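# Sort bench bottles into trays and move trays to stand

## Task

Two trays holding bottles ride on the conveyor, and further bottles stand on the bench. One of these bottles is defective: either it lacks a cap or its cap colour matches neither tray. That bottle must stay out of every tray and finish on the bench. Every other bench bottle goes into the tray whose colour matches its cap. At the end both trays must rest entirely on the stand next to the conveyor, and every good bottle must be upright inside its own tray. The conveyor works on its own and moves toward scene +y. The first red stop, between arm2 and arm1, releases its tray only when that tray is as heavy as a full one and the second red stop is empty. The second red stop, between arm4 and arm3, holds a tray until something lifts it off. A tray will neither leave a stop nor arrive at one while any part of an arm is over the conveyor's near rail at that stop.

## Robot and tools

Robots: four identical Kinova Gen3 arms named arm1, arm2, arm3 and arm4. Each has seven joints, a five-fingered right hand and a wrist camera. Foot (base_link) positions in the scene frame, in metres: arm1 (0.031, 0.335, 0.951), arm2 (-0.064, -0.295, 0.974), arm3 (-0.062, 1.869, 0.990), arm4 (0.007, 1.245, 1.017). Each foot faces its own +x, which is close to scene +x (yaw within about 5 degrees). Scene frame: origin on the floor, +z up, conveyor carries toward +y. Reach is about 1.06 m from the joint1 axis.

Joints (radians, absolute targets): joint1_rad -6.283..6.283 spins the whole arm about its foot's vertical axis, positive clockwise from above, 0 points along the foot's +x. joint2_rad -2.249..2.249 is the shoulder, 0 upright, positive tips forward. joint3_rad -6.283..6.283 rolls the upper arm. joint4_rad -2.579..2.579 is the elbow, 0 straight. joint5_rad -6.283..6.283 rolls the forearm. joint6_rad -2.099..2.099 is the wrist bend, 0 straight. joint7_rad -6.283..6.283 rolls the hand, positive counter-clockwise viewed from behind it. Done tolerance is 0.01 rad. With joints 1, 3, 5 at 0, joint7 at 1.57 and fingers pointing down ahead of the arm, the palm faces right and the thumb is toward the foot. Joints accelerate and brake together; large swings may trace a wide path.

Hand values, all on a -1..+1 scale, absolute targets: hand_little, hand_ring, hand_middle, hand_index (+1 straight, -1 curled); hand_thumb_bend (+1 straight, -1 fully bent); hand_thumb_turn (+1 beside the palm, -1 opposite the fingers). Settings, no motion: hand_force_limit -1..1 maps linearly to about 0..10 N fingertip stop force (0..15 N for thumb motors); hand_speed -0.96..1, full speed at +0.48 and above. Scene start: force limit 0, speed -0.8. A motor only starts when its target changes by at least 0.002; changing a setting alone does not restart a stopped motor. To grip harder, raise the force limit and send a more-closed target; to release, send a more-open target. For gentle grasps use hand_speed -0.94 or lower. With thumb turned in front, the hand encloses objects about 0.035 to 0.065 m thick; handles down to about 0.025 m. Hand point: 0.045 m in front of the palm; its +z runs along straight fingers, +y out of the palm, +x across the palm away from the thumb. Straight fingertips extend 0.06-0.07 m past it. A bracket on the little-finger side of the wrist sticks out and can strike objects.

Tool move: optional keys arm1, arm2, arm3, arm4 (one object per robot) and cameras. Each robot object holds joints (a dict of joint-name to absolute target, any subset) and optional min_time_s (0.1 to 8 s, least duration of that arm's motion). Robots omitted receive nothing new and may still push toward old targets. Unknown keys make the call invalid; out-of-range values get it refused, and then later move/wait/finished_scene calls in the same reply are skipped. cameras is a list of names (arm1_cam_wrist .. arm4_cam_wrist, cam_side1, cam_stand, cam_stand_across, cam_stand_end, cam_stand_low, cam_station1, cam_stock, or all); [] means none. A move with no action returns all states and images.

Tool wait: seconds 0 to 10, plus optional cameras; the scene keeps running. zoom_image: camera plus region [x0, y0, x1, y1] in pixels of the latest image, at most 504 per side. show_instructions: shows reference pages. finished_scene: takes the current scene number; irreversible, and tool calls after it in the same reply go to the next scene.

Results: a move line reports each moved arm as done or its worst status. joint_status per joint: done, off_target (resting short, maybe still pushing), time_out (holds where it stopped), not_followed (a collision check withheld the targets; it may retry). on_its_own lists uncommanded behaviour. hand_stopped_by gives six words for little, ring, middle, index, thumb_bend, thumb_turn: moving, target, force, stalled or fault. *_load_n are fingertip loads in N, positive when pushed open; a lost grip shows as loads falling near 0. Joint velocities are in joint order, rad/s; within noise means still. Joint torques and Flange force show loads and contacts. An arm listed as as last shown was not commanded and repeats old values. pictures lists image order; images may lag slightly.

Hazards: the arm does not stop on contact and keeps pushing. Torque overload or a deviation over 5 degrees freezes that arm for 10 s. Motors heat when holding, stretched or blocked; MOTOR HOT appears at 60 C and at 75 C the arm sags for 30-60 s. Avoid arm-to-arm pressing, including closing fingers on another hand. Do not drop bottles, throw moving items, hit fixtures or knock anything off the work area. Keep arms off the near rail at a stop when a tray must move there. Random small pushes may disturb loose objects.

Each tool is called after "Emit:" as name(argument=value, ...) on one line, values as JSON.

Reference images:

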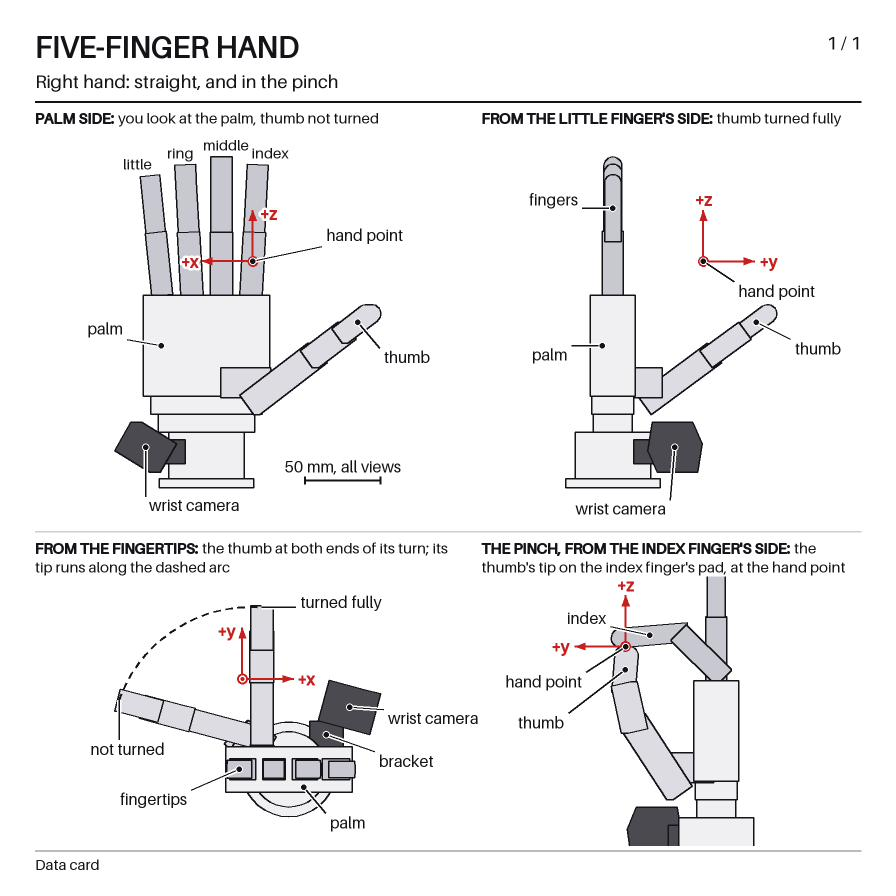

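## Session

Emit:
move(cameras=["all"])

Scene clock: 0.00 s.
Joint torques (N m): no reading
Flange force (N): no reading
Joint velocities: within noise
arm1.joint_positions: joint1_rad=-0.588 joint2_rad=-0.378 joint3_rad=-0.104 joint4_rad=+1.509 joint5_rad=-0.068 joint6_rad=+1.990 joint7_rad=-2.047 hand_little=+1.000 hand_ring=+1.000 hand_middle=+1.000 hand_index=+1.000 hand_thumb_turn=+1.000 hand_thumb_bend=+1.000 hand_force_limit=+0.000 hand_speed=-0.800
arm1.joint_status: not commanded
arm1.hand_stopped_by: target,target,target,target,target,target
arm1.little_load_n: 0.0
arm1.ring_load_n: 0.0
arm1.middle_load_n: 0.0
arm1.index_load_n: 0.0
arm1.thumb_bend_load_n: 0.0
arm1.thumb_turn_load_n: 0.0
arm1.hand: x=+0.1418 y=+0.4952 z=+1.4394 quat_wxyz=(+0.005, +0.160, -0.987, -0.018) (m; scene frame)
arm2.joint_positions: joint1_rad=-0.702 joint2_rad=-0.363 joint3_rad=-0.088 joint4_rad=+1.424 joint5_rad=-0.027 joint6_rad=+2.044 joint7_rad=-1.745 hand_little=+1.000 hand_ring=+1.000 hand_middle=+1.000 hand_index=+1.000 hand_thumb_turn=+1.000 hand_thumb_bend=+1.000 hand_force_limit=+0.000 hand_speed=-0.800
arm2.joint_status: not commanded
arm2.hand_stopped_by: target,target,target,target,target,target
arm2.little_load_n: 0.0
arm2.ring_load_n: 0.0
arm2.middle_load_n: 0.0
arm2.index_load_n: 0.0
arm2.thumb_bend_load_n: 0.0
arm2.thumb_turn_load_n: 0.0
arm2.hand: x=+0.0463 y=-0.1494 z=+1.4848 quat_wxyz=(-0.015, +0.261, -0.965, -0.006) (m; scene frame)
arm3.joint_positions: joint1_rad=+0.316 joint2_rad=-0.437 joint3_rad=-0.098 joint4_rad=+1.530 joint5_rad=-0.004 joint6_rad=+1.935 joint7_rad=-2.029 hand_little=+1.000 hand_ring=+1.000 hand_middle=+1.000 hand_index=+1.000 hand_thumb_turn=+1.000 hand_thumb_bend=+1.000 hand_force_limit=+0.000 hand_speed=-0.800
arm3.joint_status: not commanded
arm3.hand_stopped_by: target,target,target,target,target,target
arm3.little_load_n: 0.0
arm3.ring_load_n: 0.0
arm3.middle_load_n: 0.0
arm3.index_load_n: 0.0
arm3.thumb_bend_load_n: 0.0
arm3.thumb_turn_load_n: 0.0
arm3.hand: x=+0.1252 y=+1.8348 z=+1.4864 quat_wxyz=(-0.059, -0.376, -0.925, +0.015) (m; scene frame)
arm4.joint_positions: joint1_rad=+0.257 joint2_rad=-0.372 joint3_rad=-0.065 joint4_rad=+1.497 joint5_rad=-0.001 joint6_rad=+2.053 joint7_rad=-2.087 hand_little=+1.000 hand_ring=+1.000 hand_middle=+1.000 hand_index=+1.000 hand_thumb_turn=+1.000 hand_thumb_bend=+1.000 hand_force_limit=+0.000 hand_speed=-0.800
arm4.joint_status: not commanded
arm4.hand_stopped_by: target,target,target,target,target,target
arm4.little_load_n: 0.0
arm4.ring_load_n: 0.0
arm4.middle_load_n: 0.0
arm4.index_load_n: 0.0
arm4.thumb_bend_load_n: 0.0
arm4.thumb_turn_load_n: 0.0
arm4.hand: x=+0.1831 y=+1.2443 z=+1.5041 quat_wxyz=(+0.017, -0.303, -0.953, +0.014) (m; scene frame)
pictures: arm1_cam_wrist, arm2_cam_wrist, arm3_cam_wrist, arm4_cam_wrist, cam_side1, cam_stand, cam_stand_across, cam_stand_end, cam_stand_low, cam_station1, cam_stock

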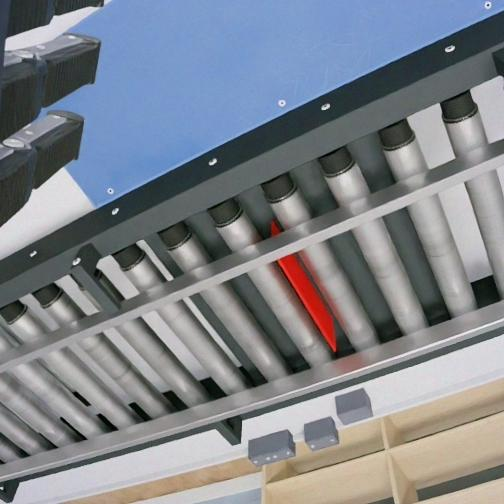

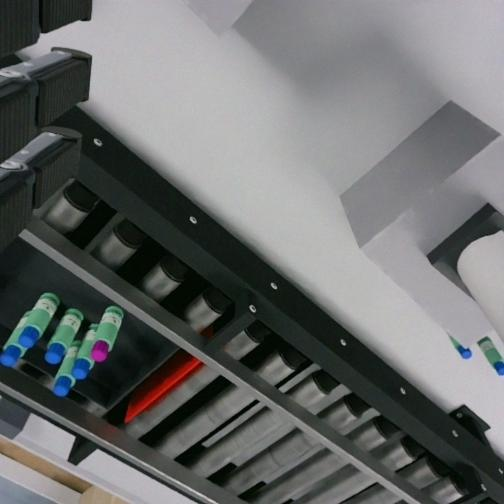

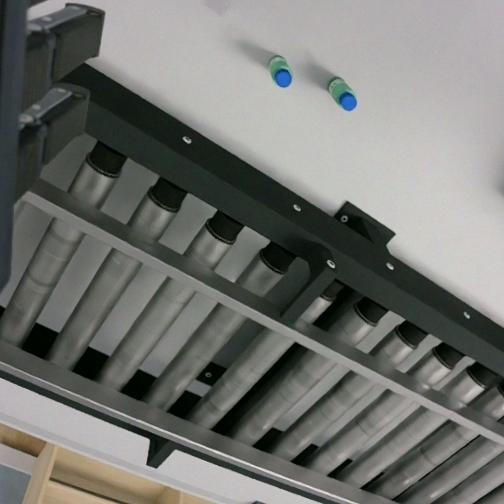

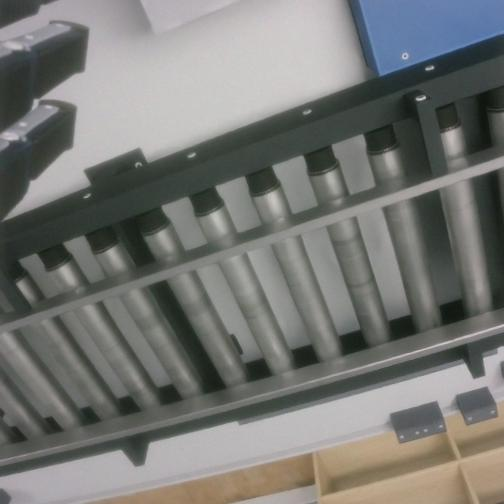

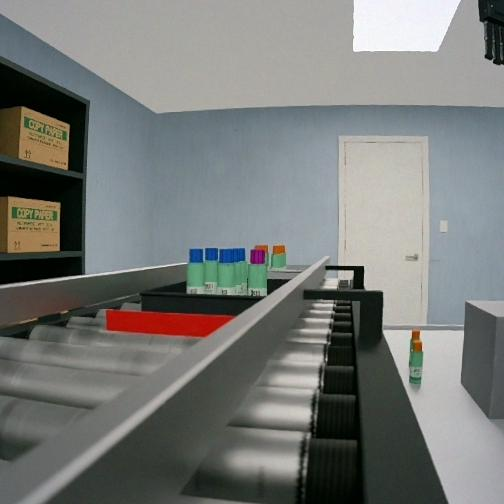

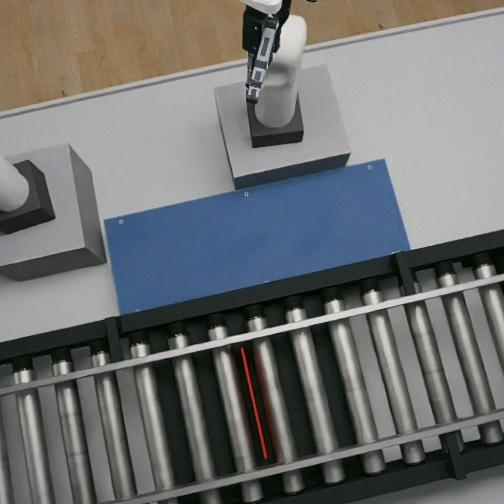

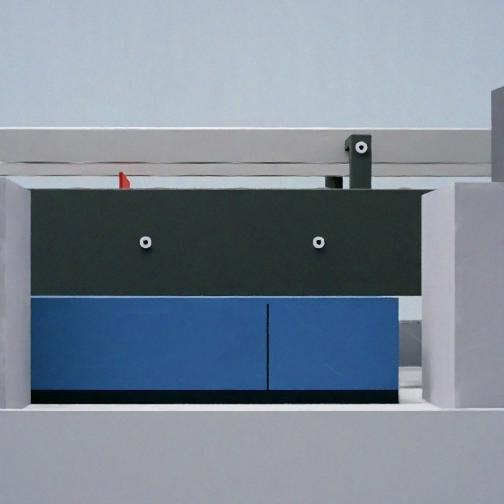

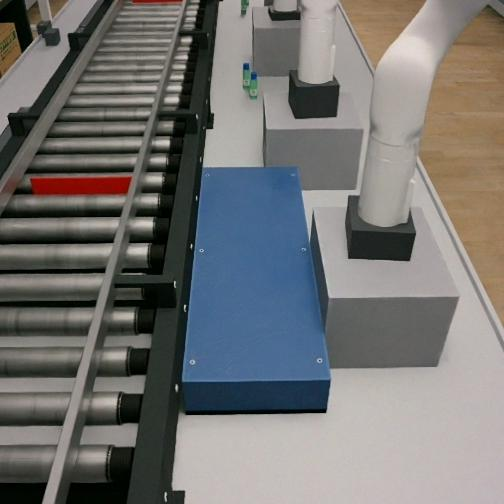

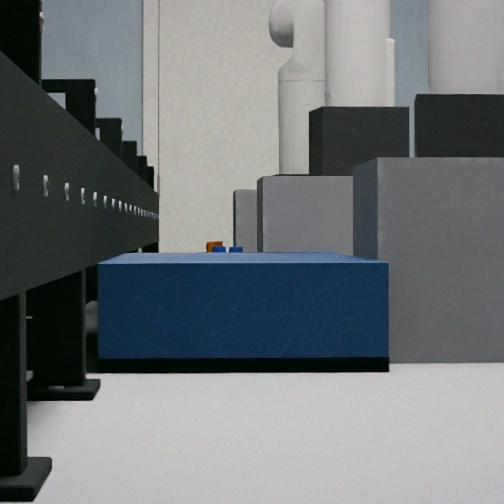

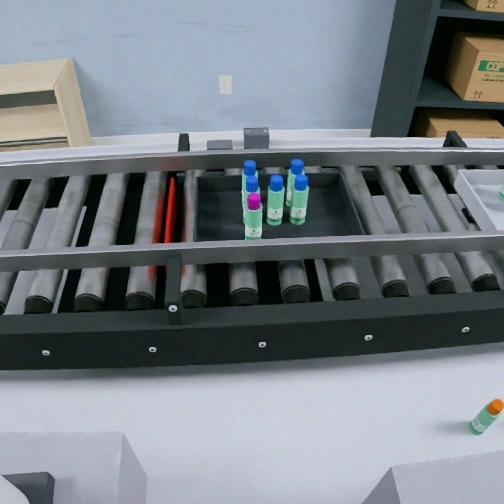

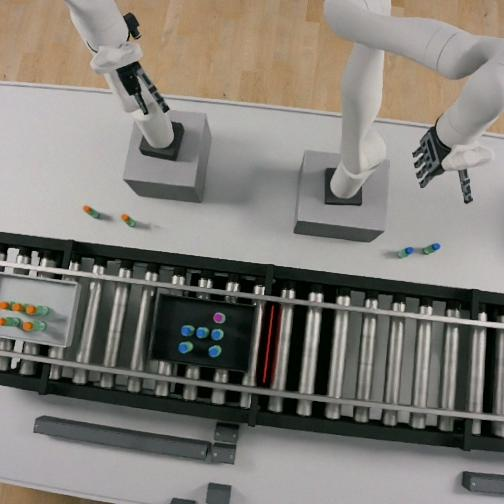

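Emit:
zoom_image(camera="cam_stock", region=[0, 190, 280, 420])

Emit:
zoom_image(camera="cam_station1", region=[150, 130, 504, 320])

Emit:
zoom_image(camera="cam_stock", region=[280, 190, 504, 400])

Scaled by 1.800 from the camera's 504x504 image, which has a finer 720x720 frame.

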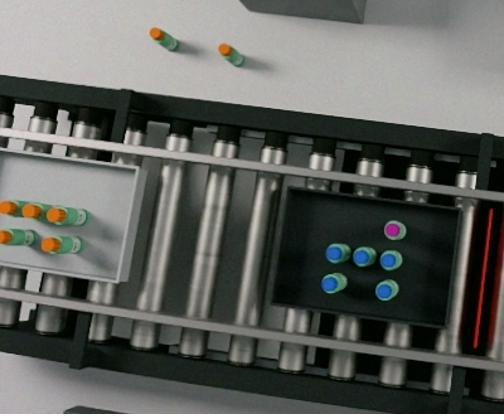

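Scaled by 1.424 from the camera's 504x504 image, which has a finer 720x720 frame.

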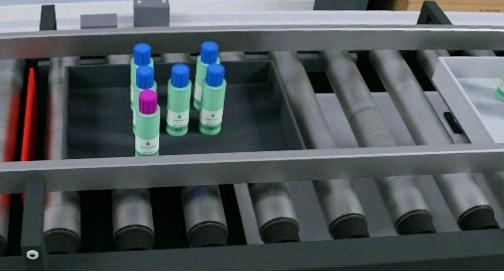

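Scaled by 2.250 from the camera's 504x504 image, which has a finer 720x720 frame.

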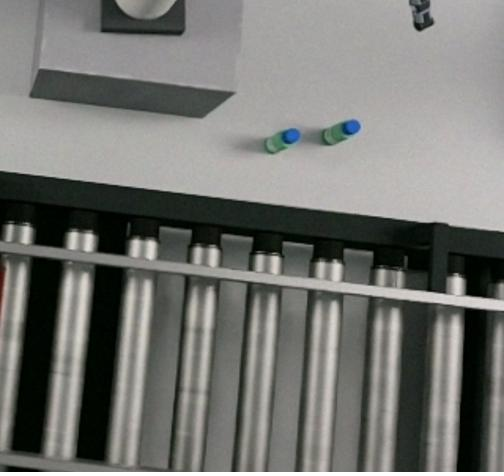

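Emit:
wait(seconds=0.1, cameras=["cam_stock", "cam_station1", "cam_side1"])

Emit:
zoom_image(camera="cam_side1", region=[90, 220, 300, 330])

Emit:
zoom_image(camera="cam_stock", region=[130, 270, 290, 400])

Emit:
zoom_image(camera="cam_stock", region=[0, 190, 140, 400])

Emit:
zoom_image(camera="cam_station1", region=[170, 130, 370, 260])

Scene clock: 27.20 s.
Joint torques (N m): arm1=[0.85 1.14 -1.25 -7.61 -0.29 -0.13 0.06] | arm2=[-0.42 -1.97 -0.23 -8 -0.24 -0.03 0.29] | arm3=[0.51 -1.4 -0.05 -7.44 0.21 -0.35 -0.43] | arm4=[-0.43 0.05 -0.22 -7.62 0.05 -0.07 -0.35]
Flange force (N): arm1=[1.9 -6.1 2.5] | arm2=[-2.4 0.1 2.1] | arm3=[-4.9 -0.1 -1.9] | arm4=[0.5 -2.2 2.1]
Joint velocities: within noise
arm1.joint_positions: joint1_rad=-0.588 joint2_rad=-0.378 joint3_rad=-0.104 joint4_rad=+1.509 joint5_rad=-0.068 joint6_rad=+1.990 joint7_rad=-2.047 hand_little=+1.000 hand_ring=+1.000 hand_middle=+1.000 hand_index=+1.000 hand_thumb_turn=+1.000 hand_thumb_bend=+1.000 hand_force_limit=+0.000 hand_speed=-0.800
arm1.joint_status: not commanded
arm1.hand_stopped_by: target,target,target,target,target,target
arm1.little_load_n: 0.0
arm1.ring_load_n: 0.0
arm1.middle_load_n: 0.0
arm1.index_load_n: 0.0
arm1.thumb_bend_load_n: 0.0
arm1.thumb_turn_load_n: 0.0
arm1.hand: x=+0.1418 y=+0.4952 z=+1.4394 quat_wxyz=(+0.005, +0.160, -0.987, -0.018) (m; scene frame)
arm2.joint_positions: joint1_rad=-0.702 joint2_rad=-0.363 joint3_rad=-0.088 joint4_rad=+1.424 joint5_rad=-0.027 joint6_rad=+2.044 joint7_rad=-1.745 hand_little=+1.000 hand_ring=+1.000 hand_middle=+1.000 hand_index=+1.000 hand_thumb_turn=+1.000 hand_thumb_bend=+1.000 hand_force_limit=+0.000 hand_speed=-0.800
arm2.joint_status: not commanded
arm2.hand_stopped_by: target,target,target,target,target,target
arm2.little_load_n: 0.0
arm2.ring_load_n: 0.0
arm2.middle_load_n: 0.0
arm2.index_load_n: 0.0
arm2.thumb_bend_load_n: 0.0
arm2.thumb_turn_load_n: 0.0
arm2.hand: x=+0.0463 y=-0.1494 z=+1.4848 quat_wxyz=(-0.015, +0.261, -0.965, -0.006) (m; scene frame)
arm3.joint_positions: joint1_rad=+0.316 joint2_rad=-0.437 joint3_rad=-0.098 joint4_rad=+1.530 joint5_rad=-0.004 joint6_rad=+1.935 joint7_rad=-2.029 hand_little=+1.000 hand_ring=+1.000 hand_middle=+1.000 hand_index=+1.000 hand_thumb_turn=+1.000 hand_thumb_bend=+1.000 hand_force_limit=+0.000 hand_speed=-0.800
arm3.joint_status: not commanded
arm3.hand_stopped_by: target,target,target,target,target,target
arm3.little_load_n: 0.0
arm3.ring_load_n: 0.0
arm3.middle_load_n: 0.0
arm3.index_load_n: 0.0
arm3.thumb_bend_load_n: 0.0
arm3.thumb_turn_load_n: 0.0
arm3.hand: x=+0.1252 y=+1.8348 z=+1.4864 quat_wxyz=(-0.059, -0.376, -0.925, +0.015) (m; scene frame)
arm4.joint_positions: joint1_rad=+0.257 joint2_rad=-0.372 joint3_rad=-0.065 joint4_rad=+1.497 joint5_rad=-0.001 joint6_rad=+2.053 joint7_rad=-2.087 hand_little=+1.000 hand_ring=+1.000 hand_middle=+1.000 hand_index=+1.000 hand_thumb_turn=+1.000 hand_thumb_bend=+1.000 hand_force_limit=+0.000 hand_speed=-0.800
arm4.joint_status: not commanded
arm4.hand_stopped_by: target,target,target,target,target,target
arm4.little_load_n: 0.0
arm4.ring_load_n: 0.0
arm4.middle_load_n: 0.0
arm4.index_load_n: 0.0
arm4.thumb_bend_load_n: 0.0
arm4.thumb_turn_load_n: 0.0
arm4.hand: x=+0.1831 y=+1.2443 z=+1.5041 quat_wxyz=(+0.017, -0.303, -0.953, +0.014) (m; scene frame)
wait: 0.10 s; at rest from the start
pictures: cam_side1, cam_station1, cam_stock

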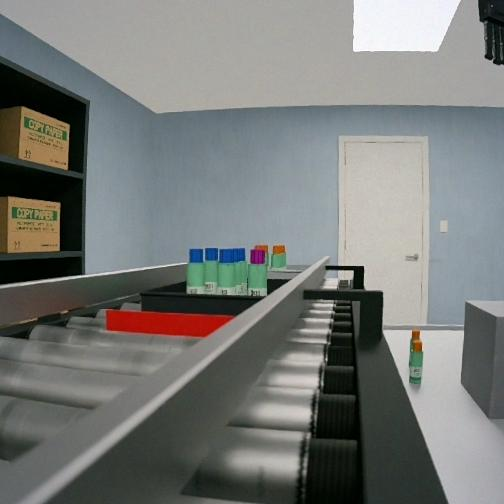

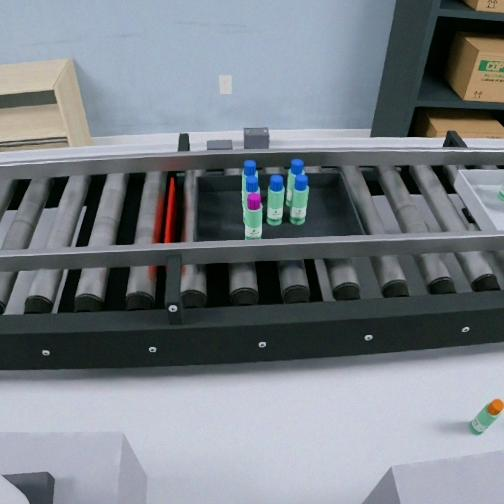

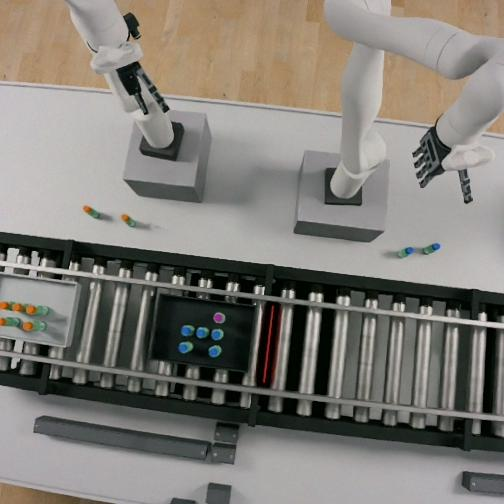

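Scaled by 2.400 from the camera's 504x504 image, which has a finer 720x720 frame.

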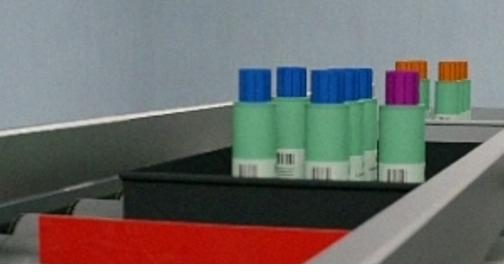

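Scaled by 3.150 from the camera's 504x504 image, which has a finer 720x720 frame.

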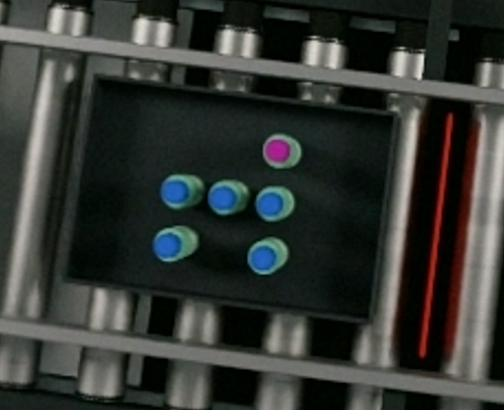

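Scaled by 2.400 from the camera's 504x504 image, which has a finer 720x720 frame.

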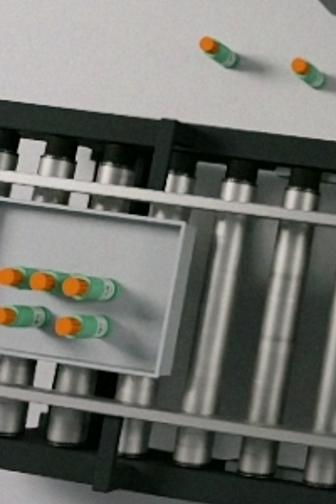

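Scaled by 2.520 from the camera's 504x504 image, which has a finer 720x720 frame.

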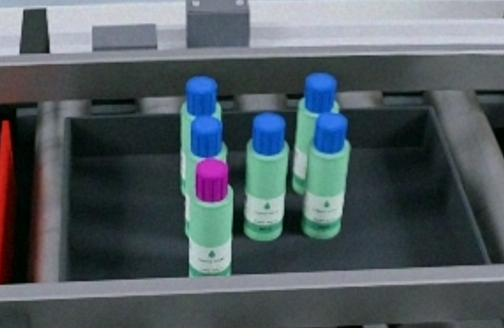

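Emit:
wait(seconds=0.1, cameras=["cam_side1", "cam_station1", "arm2_cam_wrist", "arm3_cam_wrist", "cam_stand_end", "cam_stock"])

Emit:
zoom_image(camera="cam_side1", region=[380, 300, 460, 400])

Emit:
zoom_image(camera="cam_side1", region=[230, 230, 300, 300])

Emit:
zoom_image(camera="arm3_cam_wrist", region=[240, 30, 380, 130])

Emit:
zoom_image(camera="cam_stock", region=[380, 230, 460, 270])

Emit:
zoom_image(camera="cam_stock", region=[70, 190, 150, 240])

Scene clock: 116.80 s.
Joint torques (N m): arm1=[0.88 1.11 -1.22 -7.61 -0.27 -0.14 0.05] | arm2=[-0.39 -1.98 -0.22 -8.03 -0.21 -0.02 0.28] | arm3=[0.48 -1.37 -0.06 -7.42 0.21 -0.37 -0.39] | arm4=[-0.53 -0.01 -0.16 -7.61 0.05 0.01 -0.31]
Flange force (N): arm1=[1.8 -6.0 2.5] | arm2=[-2.4 0.1 2.3] | arm3=[-4.8 0.0 -2.0] | arm4=[0.4 -1.8 2.2]
Joint velocities: within noise
arm1.joint_positions: joint1_rad=-0.588 joint2_rad=-0.378 joint3_rad=-0.104 joint4_rad=+1.509 joint5_rad=-0.068 joint6_rad=+1.990 joint7_rad=-2.047 hand_little=+1.000 hand_ring=+1.000 hand_middle=+1.000 hand_index=+1.000 hand_thumb_turn=+1.000 hand_thumb_bend=+1.000 hand_force_limit=+0.000 hand_speed=-0.800
arm1.joint_status: not commanded
arm1.hand_stopped_by: target,target,target,target,target,target
arm1.little_load_n: 0.0
arm1.ring_load_n: 0.0
arm1.middle_load_n: 0.0
arm1.index_load_n: 0.0
arm1.thumb_bend_load_n: 0.0
arm1.thumb_turn_load_n: 0.0
arm1.hand: x=+0.1418 y=+0.4952 z=+1.4394 quat_wxyz=(+0.005, +0.160, -0.987, -0.018) (m; scene frame)
arm2.joint_positions: joint1_rad=-0.702 joint2_rad=-0.363 joint3_rad=-0.088 joint4_rad=+1.424 joint5_rad=-0.027 joint6_rad=+2.044 joint7_rad=-1.745 hand_little=+1.000 hand_ring=+1.000 hand_middle=+1.000 hand_index=+1.000 hand_thumb_turn=+1.000 hand_thumb_bend=+1.000 hand_force_limit=+0.000 hand_speed=-0.800
arm2.joint_status: not commanded
arm2.hand_stopped_by: target,target,target,target,target,target
arm2.little_load_n: 0.5
arm2.ring_load_n: 0.0
arm2.middle_load_n: 0.0
arm2.index_load_n: 0.0
arm2.thumb_bend_load_n: 0.0
arm2.thumb_turn_load_n: 0.0
arm2.hand: x=+0.0463 y=-0.1494 z=+1.4848 quat_wxyz=(-0.015, +0.261, -0.965, -0.006) (m; scene frame)
arm3.joint_positions: joint1_rad=+0.316 joint2_rad=-0.437 joint3_rad=-0.098 joint4_rad=+1.530 joint5_rad=-0.004 joint6_rad=+1.935 joint7_rad=-2.029 hand_little=+1.000 hand_ring=+1.000 hand_middle=+1.000 hand_index=+1.000 hand_thumb_turn=+1.000 hand_thumb_bend=+1.000 hand_force_limit=+0.000 hand_speed=-0.800
arm3.joint_status: not commanded
arm3.hand_stopped_by: target,target,target,target,target,target
arm3.little_load_n: 0.0
arm3.ring_load_n: 0.0
arm3.middle_load_n: 0.0
arm3.index_load_n: 0.0
arm3.thumb_bend_load_n: 0.0
arm3.thumb_turn_load_n: -0.5
arm3.hand: x=+0.1252 y=+1.8348 z=+1.4864 quat_wxyz=(-0.059, -0.376, -0.925, +0.015) (m; scene frame)
arm4.joint_positions: joint1_rad=+0.257 joint2_rad=-0.372 joint3_rad=-0.065 joint4_rad=+1.497 joint5_rad=-0.001 joint6_rad=+2.053 joint7_rad=-2.087 hand_little=+1.000 hand_ring=+1.000 hand_middle=+1.000 hand_index=+1.000 hand_thumb_turn=+1.000 hand_thumb_bend=+1.000 hand_force_limit=+0.000 hand_speed=-0.800
arm4.joint_status: not commanded
arm4.hand_stopped_by: target,target,target,target,target,target
arm4.little_load_n: 0.0
arm4.ring_load_n: 0.0
arm4.middle_load_n: 0.0
arm4.index_load_n: 0.0
arm4.thumb_bend_load_n: 0.0
arm4.thumb_turn_load_n: 0.0
arm4.hand: x=+0.1831 y=+1.2443 z=+1.5041 quat_wxyz=(+0.017, -0.303, -0.953, +0.014) (m; scene frame)
wait: 0.10 s; at rest from the start
pictures: arm2_cam_wrist, arm3_cam_wrist, cam_side1, cam_stand_end, cam_station1, cam_stock

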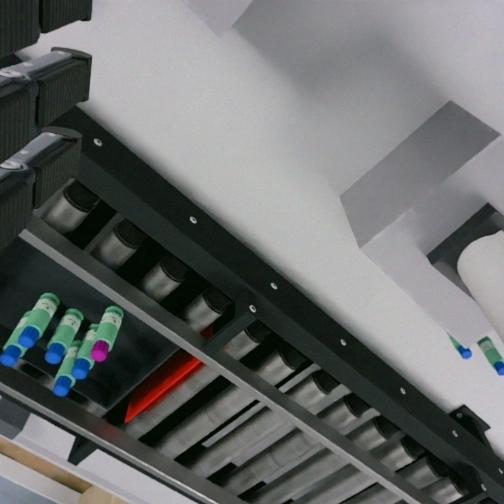

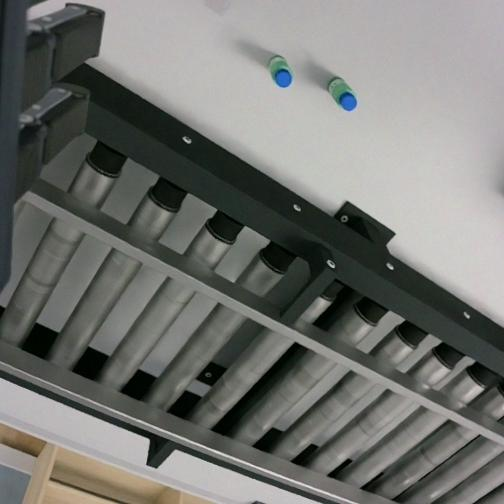

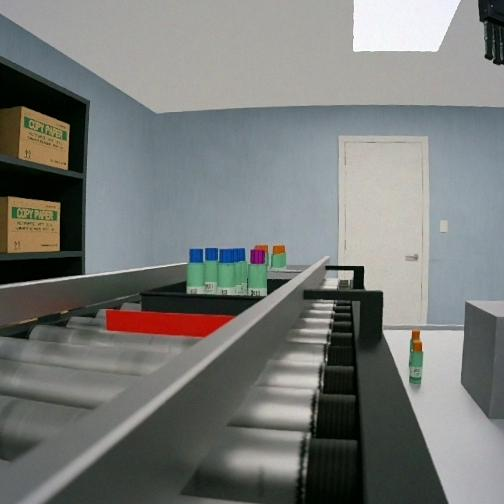

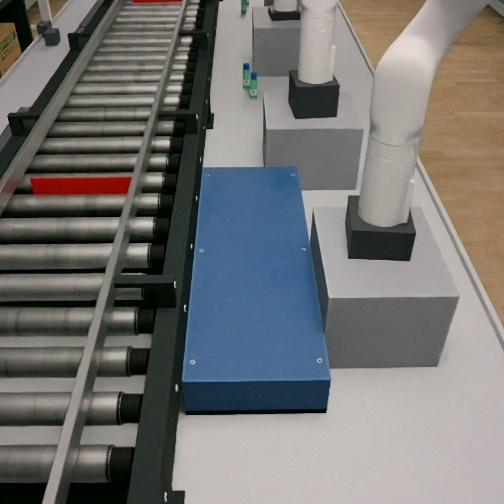

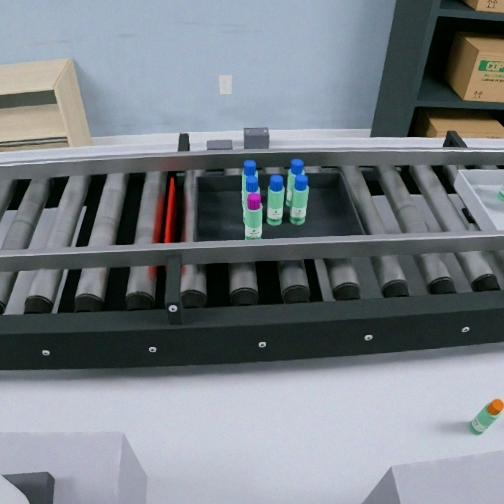

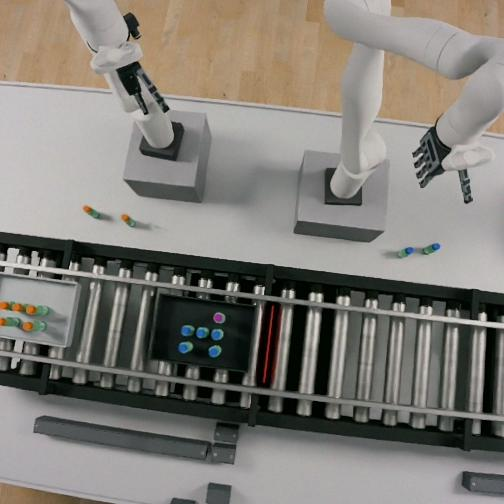

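Scaled by 5.040 from the camera's 504x504 image, which has a finer 720x720 frame.

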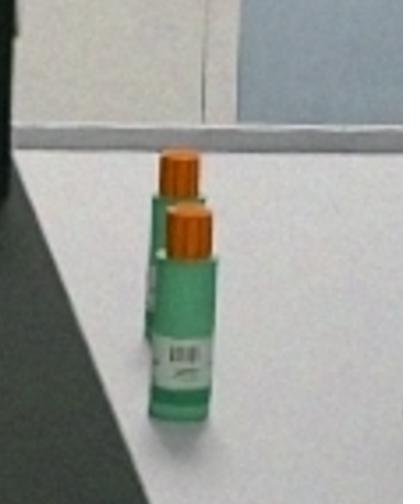

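Scaled by 7.200 from the camera's 504x504 image, which has a finer 720x720 frame.

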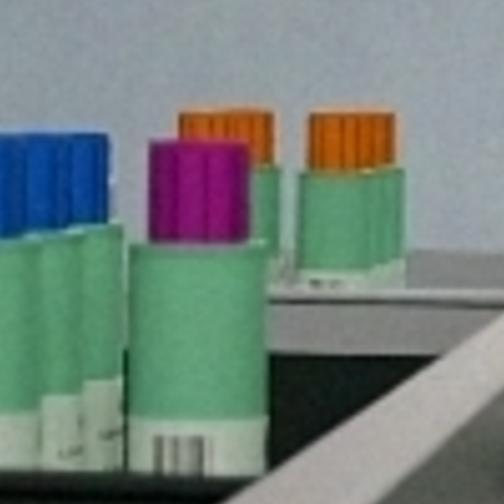

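Scaled by 3.600 from the camera's 504x504 image, which has a finer 720x720 frame.

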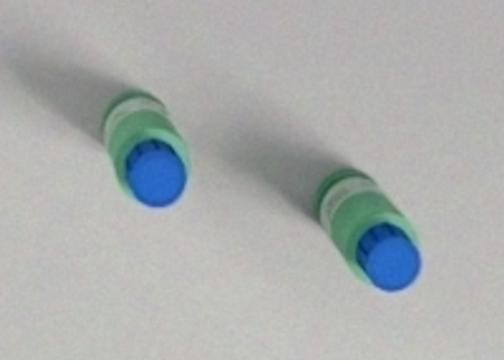

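Scaled by 6.300 from the camera's 504x504 image, which has a finer 720x720 frame.

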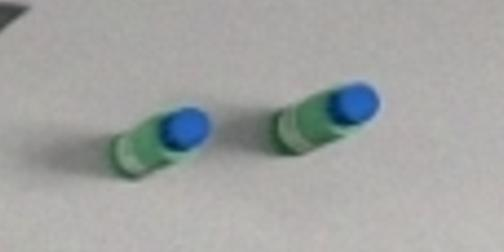

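Scaled by 6.300 from the camera's 504x504 image, which has a finer 720x720 frame.

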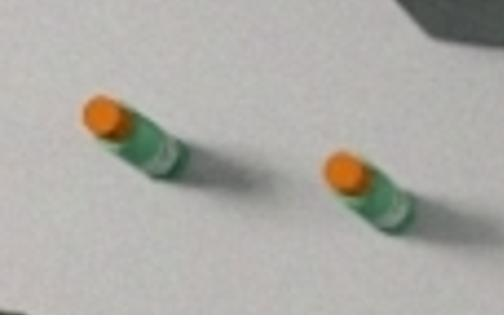

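Emit:
move(arm1={"joints": {"joint1_rad": -1.9131, "joint2_rad": 1.125, "joint3_rad": 0, "joint4_rad": 2.033, "joint5_rad": 1.1575, "joint6_rad": 0.7786, "joint7_rad": -1.592, "hand_thumb_turn": -1, "hand_speed": -0.5}, "min_time_s": 4}, arm2={"joints": {"joint1_rad": -1.0379, "joint2_rad": 0.6896, "joint3_rad": 0, "joint4_rad": 1.8467, "joint5_rad": 1.4643, "joint6_rad": 0.6135, "joint7_rad": -0.6433, "hand_thumb_turn": -1, "hand_speed": -0.5}, "min_time_s": 4}, cameras=["arm1_cam_wrist", "arm2_cam_wrist", "cam_stock", "cam_station1", "cam_side1"])

Scene clock: 181.43 s.
Joint torques (N m): arm1=[0.71 -14.45 0.42 0.57 -0.24 1.68 0.09] | arm2=[-0.49 -18.86 0.84 -6.26 0.56 1.17 0.28] | arm3=[0.52 -1.37 -0.09 -7.39 0.2 -0.35 -0.41] | arm4=[-0.49 -0.06 -0.18 -7.65 0.07 -0.07 -0.33]
Flange force (N): arm1=[3.5 2.6 -1.3] | arm2=[-3.8 2.7 3.3] | arm3=[-4.9 -0.1 -2.0] | arm4=[0.4 -1.9 2.1]
move: arm1 done; arm2 done
Joint velocities: within noise
arm1.joint_positions: joint1_rad=-1.913 joint2_rad=+1.125 joint3_rad=+0.000 joint4_rad=+2.033 joint5_rad=+1.157 joint6_rad=+0.779 joint7_rad=-1.592 hand_little=+1.000 hand_ring=+1.000 hand_middle=+1.000 hand_index=+1.000 hand_thumb_turn=-1.000 hand_thumb_bend=+1.000 hand_force_limit=+0.000 hand_speed=-0.500
arm1.joint_status: all done
arm1.hand_stopped_by: target,target,target,target,target,target
arm1.little_load_n: 0.0
arm1.ring_load_n: 0.0
arm1.middle_load_n: 0.0
arm1.index_load_n: 0.0
arm1.thumb_bend_load_n: 0.0
arm1.thumb_turn_load_n: 0.0
arm1.hand: x=+0.1022 y=+0.6262 z=+0.8535 quat_wxyz=(-0.002, +0.926, -0.001, +0.377) (m; scene frame)
arm2.joint_positions: joint1_rad=-1.038 joint2_rad=+0.690 joint3_rad=+0.000 joint4_rad=+1.847 joint5_rad=+1.464 joint6_rad=+0.613 joint7_rad=-0.643 hand_little=+1.000 hand_ring=+1.000 hand_middle=+1.000 hand_index=+1.000 hand_thumb_turn=-1.000 hand_thumb_bend=+1.000 hand_force_limit=+0.000 hand_speed=-0.500
arm2.joint_status: all done
arm2.hand_stopped_by: target,target,target,target,target,target
arm2.little_load_n: 0.0
arm2.ring_load_n: 0.0
arm2.middle_load_n: 0.0
arm2.index_load_n: 0.0
arm2.thumb_bend_load_n: 0.0
arm2.thumb_turn_load_n: 0.0
arm2.hand: x=+0.4246 y=-0.0077 z=+1.0737 quat_wxyz=(-0.001, +0.925, -0.001, +0.380) (m; scene frame)
arm3, arm4: as last shown
arm3.thumb_turn_load_n: 0.0
arm4.ring_load_n: 0.5
arm4.thumb_bend_load_n: -0.5
pictures: arm1_cam_wrist, arm2_cam_wrist, cam_side1, cam_station1, cam_stock
camera_calibration:
arm1_cam_wrist: T_world_to_cam=[[0.207227, -0.959329, 0.191687, 0.41456], [-0.950134, -0.244034, -0.194148, 0.410661], [0.23303, -0.141896, -0.962062, 1.00322], [0, 0, 0, 1]] pos_world=[0.0704958, 0.640268, 0.965418]
arm2_cam_wrist: T_world_to_cam=[[0.168694, -0.969749, 0.176433, -0.274236], [-0.941476, -0.211525, -0.262448, 0.683048], [0.291829, -0.121834, -0.948679, 1.00686], [0, 0, 0, 1]] pos_world=[0.395505, 0.00121039, 1.18283]

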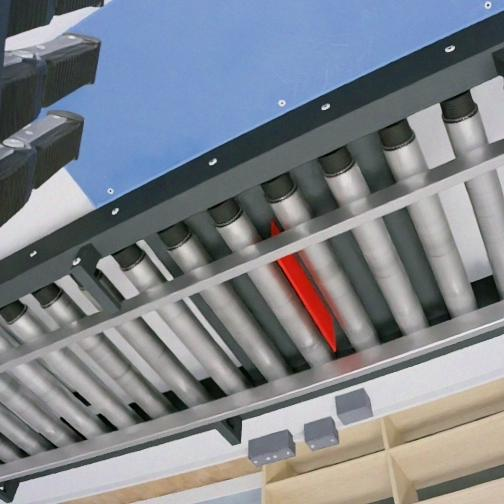

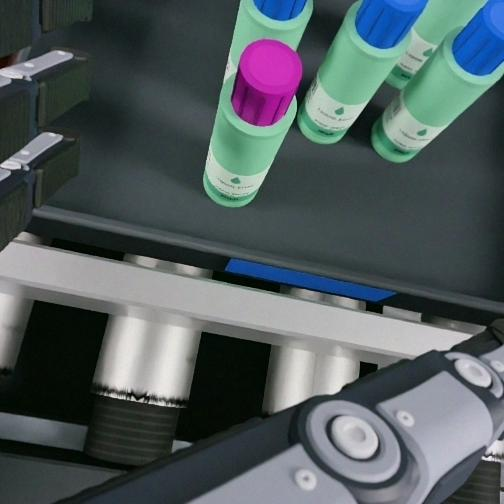

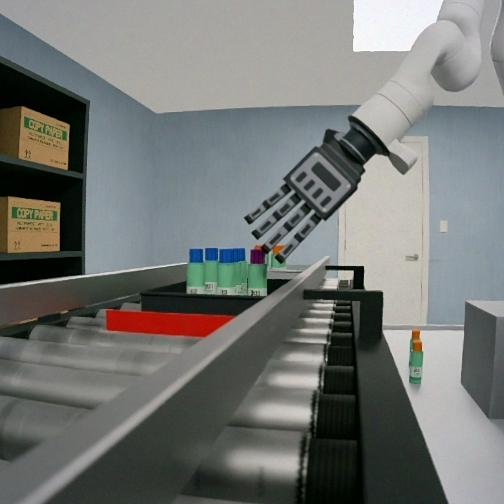

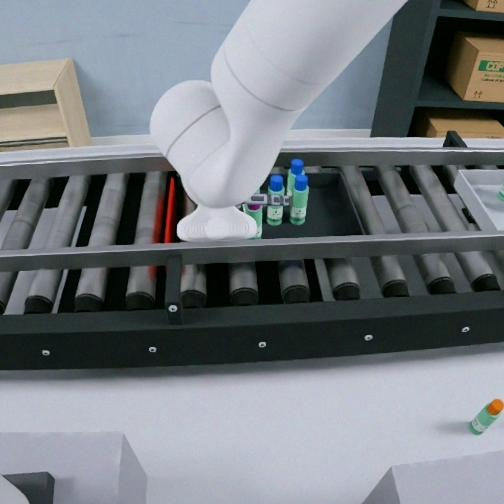

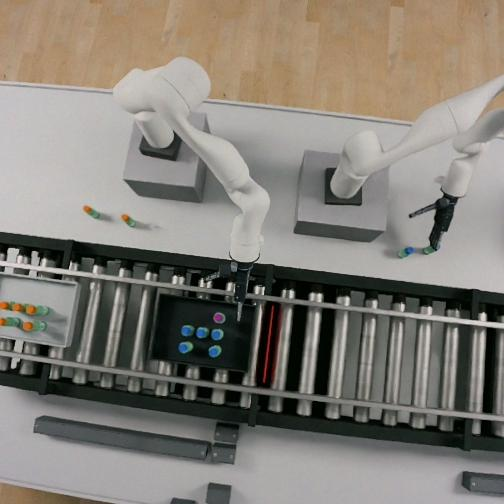

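Emit:
zoom_image(camera="arm2_cam_wrist", region=[100, 0, 400, 300])

Emit:
wait(seconds=0.1, cameras=["arm1_cam_wrist", "cam_stock"])

Scaled by 1.680 from the camera's 504x504 image, which has a finer 720x720 frame.

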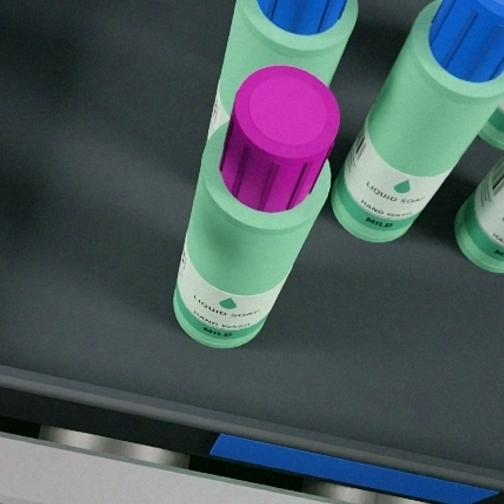

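Scene clock: 190.80 s.
Joint torques (N m): arm1=[0.72 -14.41 0.41 0.54 -0.21 1.69 0.1] | arm2=[-0.45 -18.88 0.83 -6.31 0.56 1.16 0.27] | arm3=[0.51 -1.48 -0.05 -7.46 0.22 -0.33 -0.39] | arm4=[-0.44 -0.05 -0.13 -7.65 0.04 -0.07 -0.29]
Flange force (N): arm1=[3.6 2.7 -1.5] | arm2=[-3.9 2.8 3.2] | arm3=[-5.0 0.1 -1.8] | arm4=[0.5 -1.7 2.1]
Joint velocities: within noise
arm1.joint_positions: joint1_rad=-1.913 joint2_rad=+1.125 joint3_rad=+0.000 joint4_rad=+2.033 joint5_rad=+1.157 joint6_rad=+0.779 joint7_rad=-1.592 hand_little=+1.000 hand_ring=+1.000 hand_middle=+1.000 hand_index=+1.000 hand_thumb_turn=-1.000 hand_thumb_bend=+1.000 hand_force_limit=+0.000 hand_speed=-0.500
arm1.joint_status: all done
arm1.hand_stopped_by: target,target,target,target,target,target
arm1.little_load_n: 0.0
arm1.ring_load_n: 0.0
arm1.middle_load_n: 0.0
arm1.index_load_n: 0.0
arm1.thumb_bend_load_n: 0.0
arm1.thumb_turn_load_n: 0.0
arm1.hand: x=+0.1022 y=+0.6262 z=+0.8535 quat_wxyz=(-0.002, +0.926, -0.001, +0.377) (m; scene frame)
arm2.joint_positions: joint1_rad=-1.038 joint2_rad=+0.690 joint3_rad=+0.000 joint4_rad=+1.847 joint5_rad=+1.464 joint6_rad=+0.613 joint7_rad=-0.643 hand_little=+1.000 hand_ring=+1.000 hand_middle=+1.000 hand_index=+1.000 hand_thumb_turn=-1.000 hand_thumb_bend=+1.000 hand_force_limit=+0.000 hand_speed=-0.500
arm2.joint_status: all done
arm2.hand_stopped_by: target,target,target,target,target,target
arm2.little_load_n: 0.0
arm2.ring_load_n: 0.0
arm2.middle_load_n: 0.0
arm2.index_load_n: 0.0
arm2.thumb_bend_load_n: 0.0
arm2.thumb_turn_load_n: 0.0
arm2.hand: x=+0.4246 y=-0.0077 z=+1.0737 quat_wxyz=(-0.001, +0.925, -0.001, +0.380) (m; scene frame)
arm3.joint_positions: joint1_rad=+0.316 joint2_rad=-0.437 joint3_rad=-0.098 joint4_rad=+1.530 joint5_rad=-0.004 joint6_rad=+1.935 joint7_rad=-2.029 hand_little=+1.000 hand_ring=+1.000 hand_middle=+1.000 hand_index=+1.000 hand_thumb_turn=+1.000 hand_thumb_bend=+1.000 hand_force_limit=+0.000 hand_speed=-0.800
arm3.joint_status: not commanded
arm3.hand_stopped_by: target,target,target,target,target,target
arm3.little_load_n: 0.0
arm3.ring_load_n: 0.0
arm3.middle_load_n: 0.0
arm3.index_load_n: 0.0
arm3.thumb_bend_load_n: 0.0
arm3.thumb_turn_load_n: 0.0
arm3.hand: x=+0.1252 y=+1.8348 z=+1.4864 quat_wxyz=(-0.059, -0.376, -0.925, +0.015) (m; scene frame)
arm4.joint_positions: joint1_rad=+0.257 joint2_rad=-0.372 joint3_rad=-0.065 joint4_rad=+1.497 joint5_rad=-0.001 joint6_rad=+2.053 joint7_rad=-2.087 hand_little=+1.000 hand_ring=+1.000 hand_middle=+1.000 hand_index=+1.000 hand_thumb_turn=+1.000 hand_thumb_bend=+1.000 hand_force_limit=+0.000 hand_speed=-0.800
arm4.joint_status: not commanded
arm4.hand_stopped_by: target,target,target,target,target,target
arm4.little_load_n: 0.0
arm4.ring_load_n: 0.0
arm4.middle_load_n: 0.5
arm4.index_load_n: 0.0
arm4.thumb_bend_load_n: 0.0
arm4.thumb_turn_load_n: 0.0
arm4.hand: x=+0.1831 y=+1.2443 z=+1.5041 quat_wxyz=(+0.017, -0.303, -0.953, +0.014) (m; scene frame)
wait: 0.10 s; at rest from the start
pictures: arm1_cam_wrist, cam_stock
camera_calibration:
arm1_cam_wrist: T_world_to_cam=[[0.207227, -0.959329, 0.191687, 0.41456], [-0.950134, -0.244034, -0.194148, 0.410661], [0.23303, -0.141896, -0.962062, 1.00322], [0, 0, 0, 1]] pos_world=[0.0704958, 0.640268, 0.965418]

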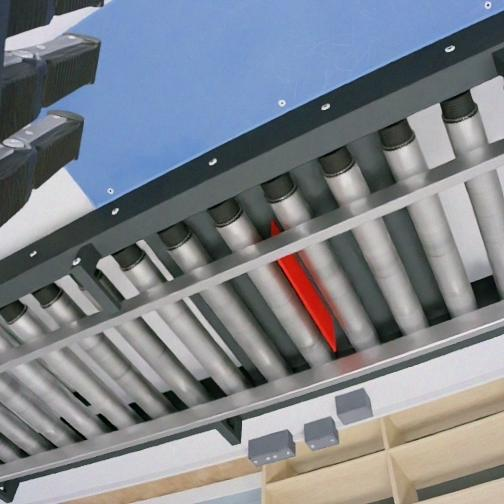

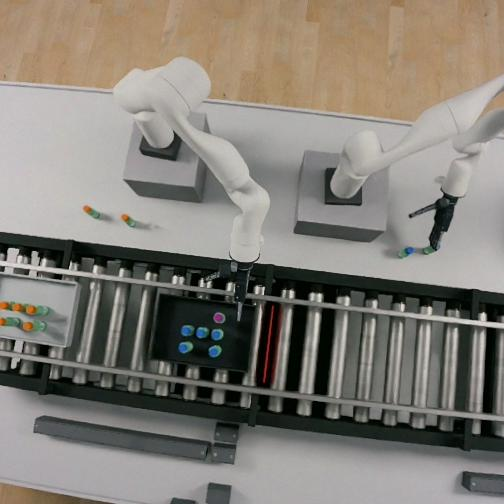

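Emit:
move(arm2={"joints": {"joint1_rad": -0.8916, "joint2_rad": 0.9151, "joint3_rad": 0, "joint4_rad": 1.7243, "joint5_rad": 1.7516, "joint6_rad": 0.5404, "joint7_rad": -0.837}, "min_time_s": 3}, cameras=["arm1_cam_wrist", "arm2_cam_wrist", "cam_side1", "cam_stock"])

Emit:
zoom_image(camera="cam_side1", region=[180, 100, 380, 300])

Emit:
zoom_image(camera="cam_stock", region=[180, 220, 300, 340])

Emit:
zoom_image(camera="cam_stock", region=[380, 160, 500, 280])

Scene clock: 202.03 s.
Joint torques (N m): arm1=[0.72 -14.45 0.4 0.55 -0.21 1.66 0.11] | arm2=[2.26 -11.8 1.54 -1.71 -0.69 0.09 0.36] | arm3=[0.5 -1.4 -0.01 -7.41 0.2 -0.36 -0.37] | arm4=[-0.47 0.07 -0.14 -7.65 0.07 -0.04 -0.34]
Flange force (N): arm1=[3.5 2.7 -1.4] | arm2=[3.8 1.1 -11.8] | arm3=[-4.8 0.2 -2.0] | arm4=[0.6 -1.9 2.3]
move: arm2 done
Joint velocities: within noise
arm1, arm3, arm4: as last shown
arm1.thumb_turn_load_n: 0.5
arm2.joint_positions: joint1_rad=-0.892 joint2_rad=+0.915 joint3_rad=+0.000 joint4_rad=+1.724 joint5_rad=+1.752 joint6_rad=+0.540 joint7_rad=-0.837 hand_little=+1.000 hand_ring=+1.000 hand_middle=+1.000 hand_index=+1.000 hand_thumb_turn=-1.000 hand_thumb_bend=+1.000 hand_force_limit=+0.000 hand_speed=-0.500
arm2.joint_status: all done
arm2.hand_stopped_by: target,target,target,target,target,target
arm2.little_load_n: 0.0
arm2.ring_load_n: 0.0
arm2.middle_load_n: 0.0
arm2.index_load_n: 0.5
arm2.thumb_bend_load_n: 0.0
arm2.thumb_turn_load_n: 0.0
arm2.hand: x=+0.4985 y=-0.0250 z=+0.9882 quat_wxyz=(-0.001, +0.925, -0.001, +0.380) (m; scene frame)
arm3.middle_load_n: 0.5
arm3.index_load_n: 0.5
arm4.middle_load_n: 0.0
pictures: arm1_cam_wrist, arm2_cam_wrist, cam_side1, cam_stock
camera_calibration:
arm1_cam_wrist: T_world_to_cam=[[0.207227, -0.959329, 0.191687, 0.41456], [-0.950134, -0.244034, -0.194148, 0.410661], [0.23303, -0.141896, -0.962062, 1.00322], [0, 0, 0, 1]] pos_world=[0.0704958, 0.640268, 0.965418]
arm2_cam_wrist: T_world_to_cam=[[0.168628, -0.969721, 0.17665, -0.288469], [-0.941454, -0.211535, -0.262522, 0.726495], [0.291941, -0.122039, -0.948619, 0.901896], [0, 0, 0, 1]] pos_world=[0.469305, -0.0159894, 1.09723]

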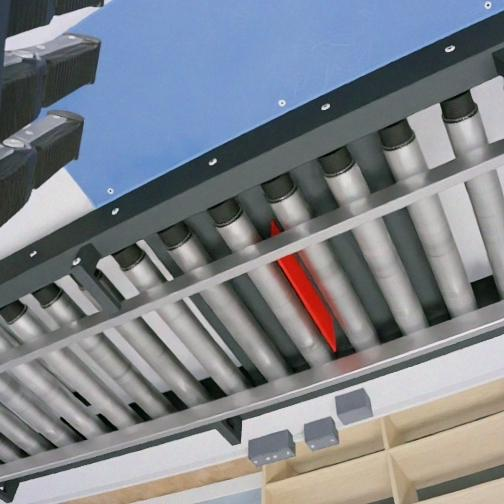

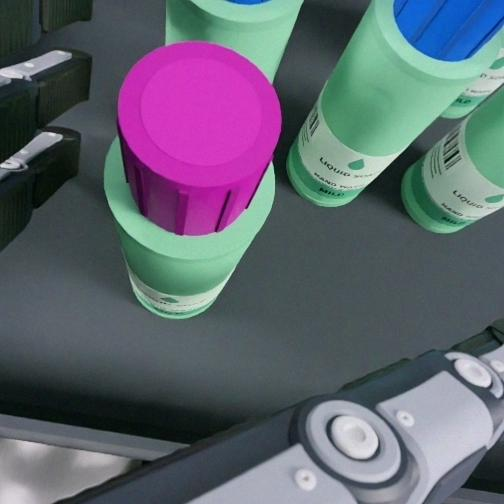

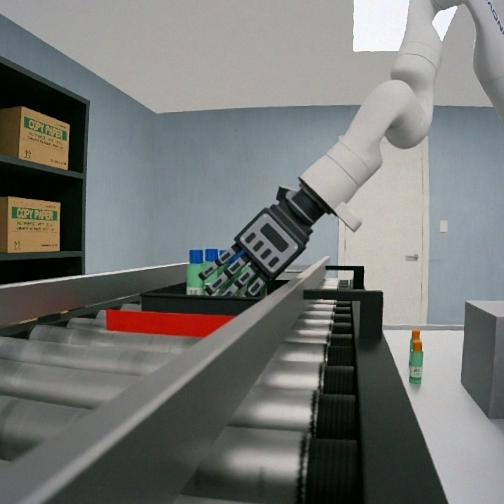

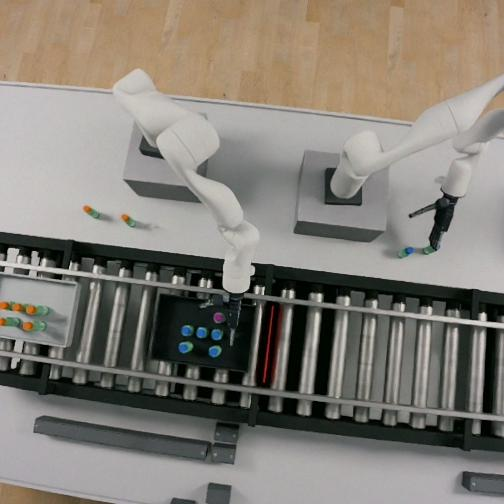

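Scaled by 2.520 from the camera's 504x504 image, which has a finer 720x720 frame.

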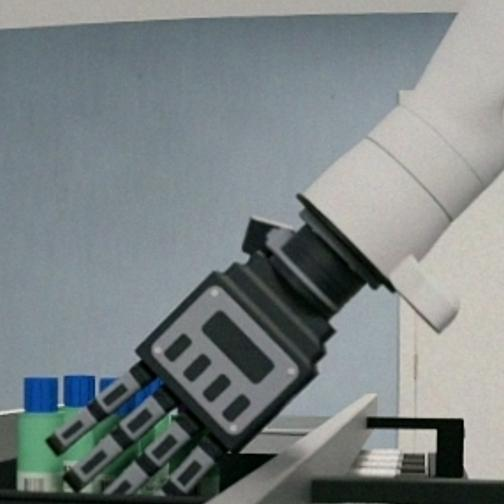

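Scaled by 4.200 from the camera's 504x504 image, which has a finer 720x720 frame.

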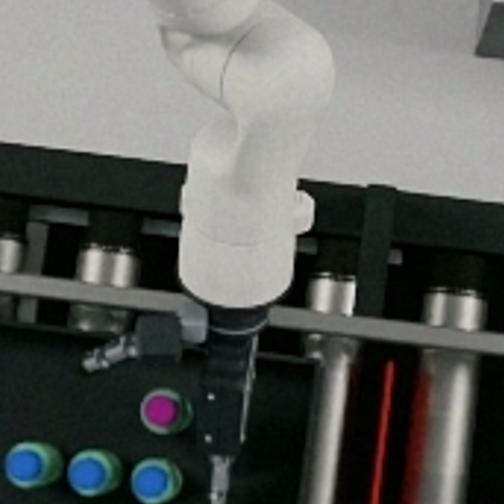

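Scaled by 4.200 from the camera's 504x504 image, which has a finer 720x720 frame.

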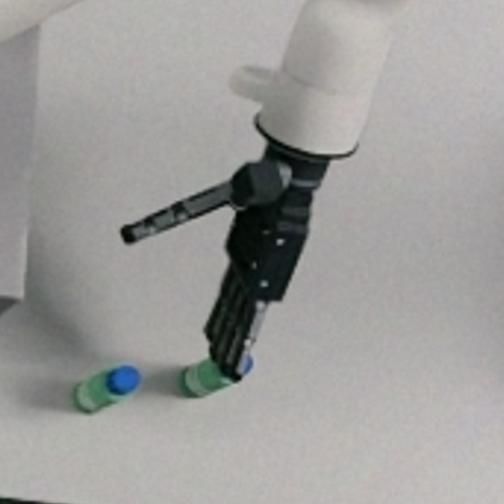

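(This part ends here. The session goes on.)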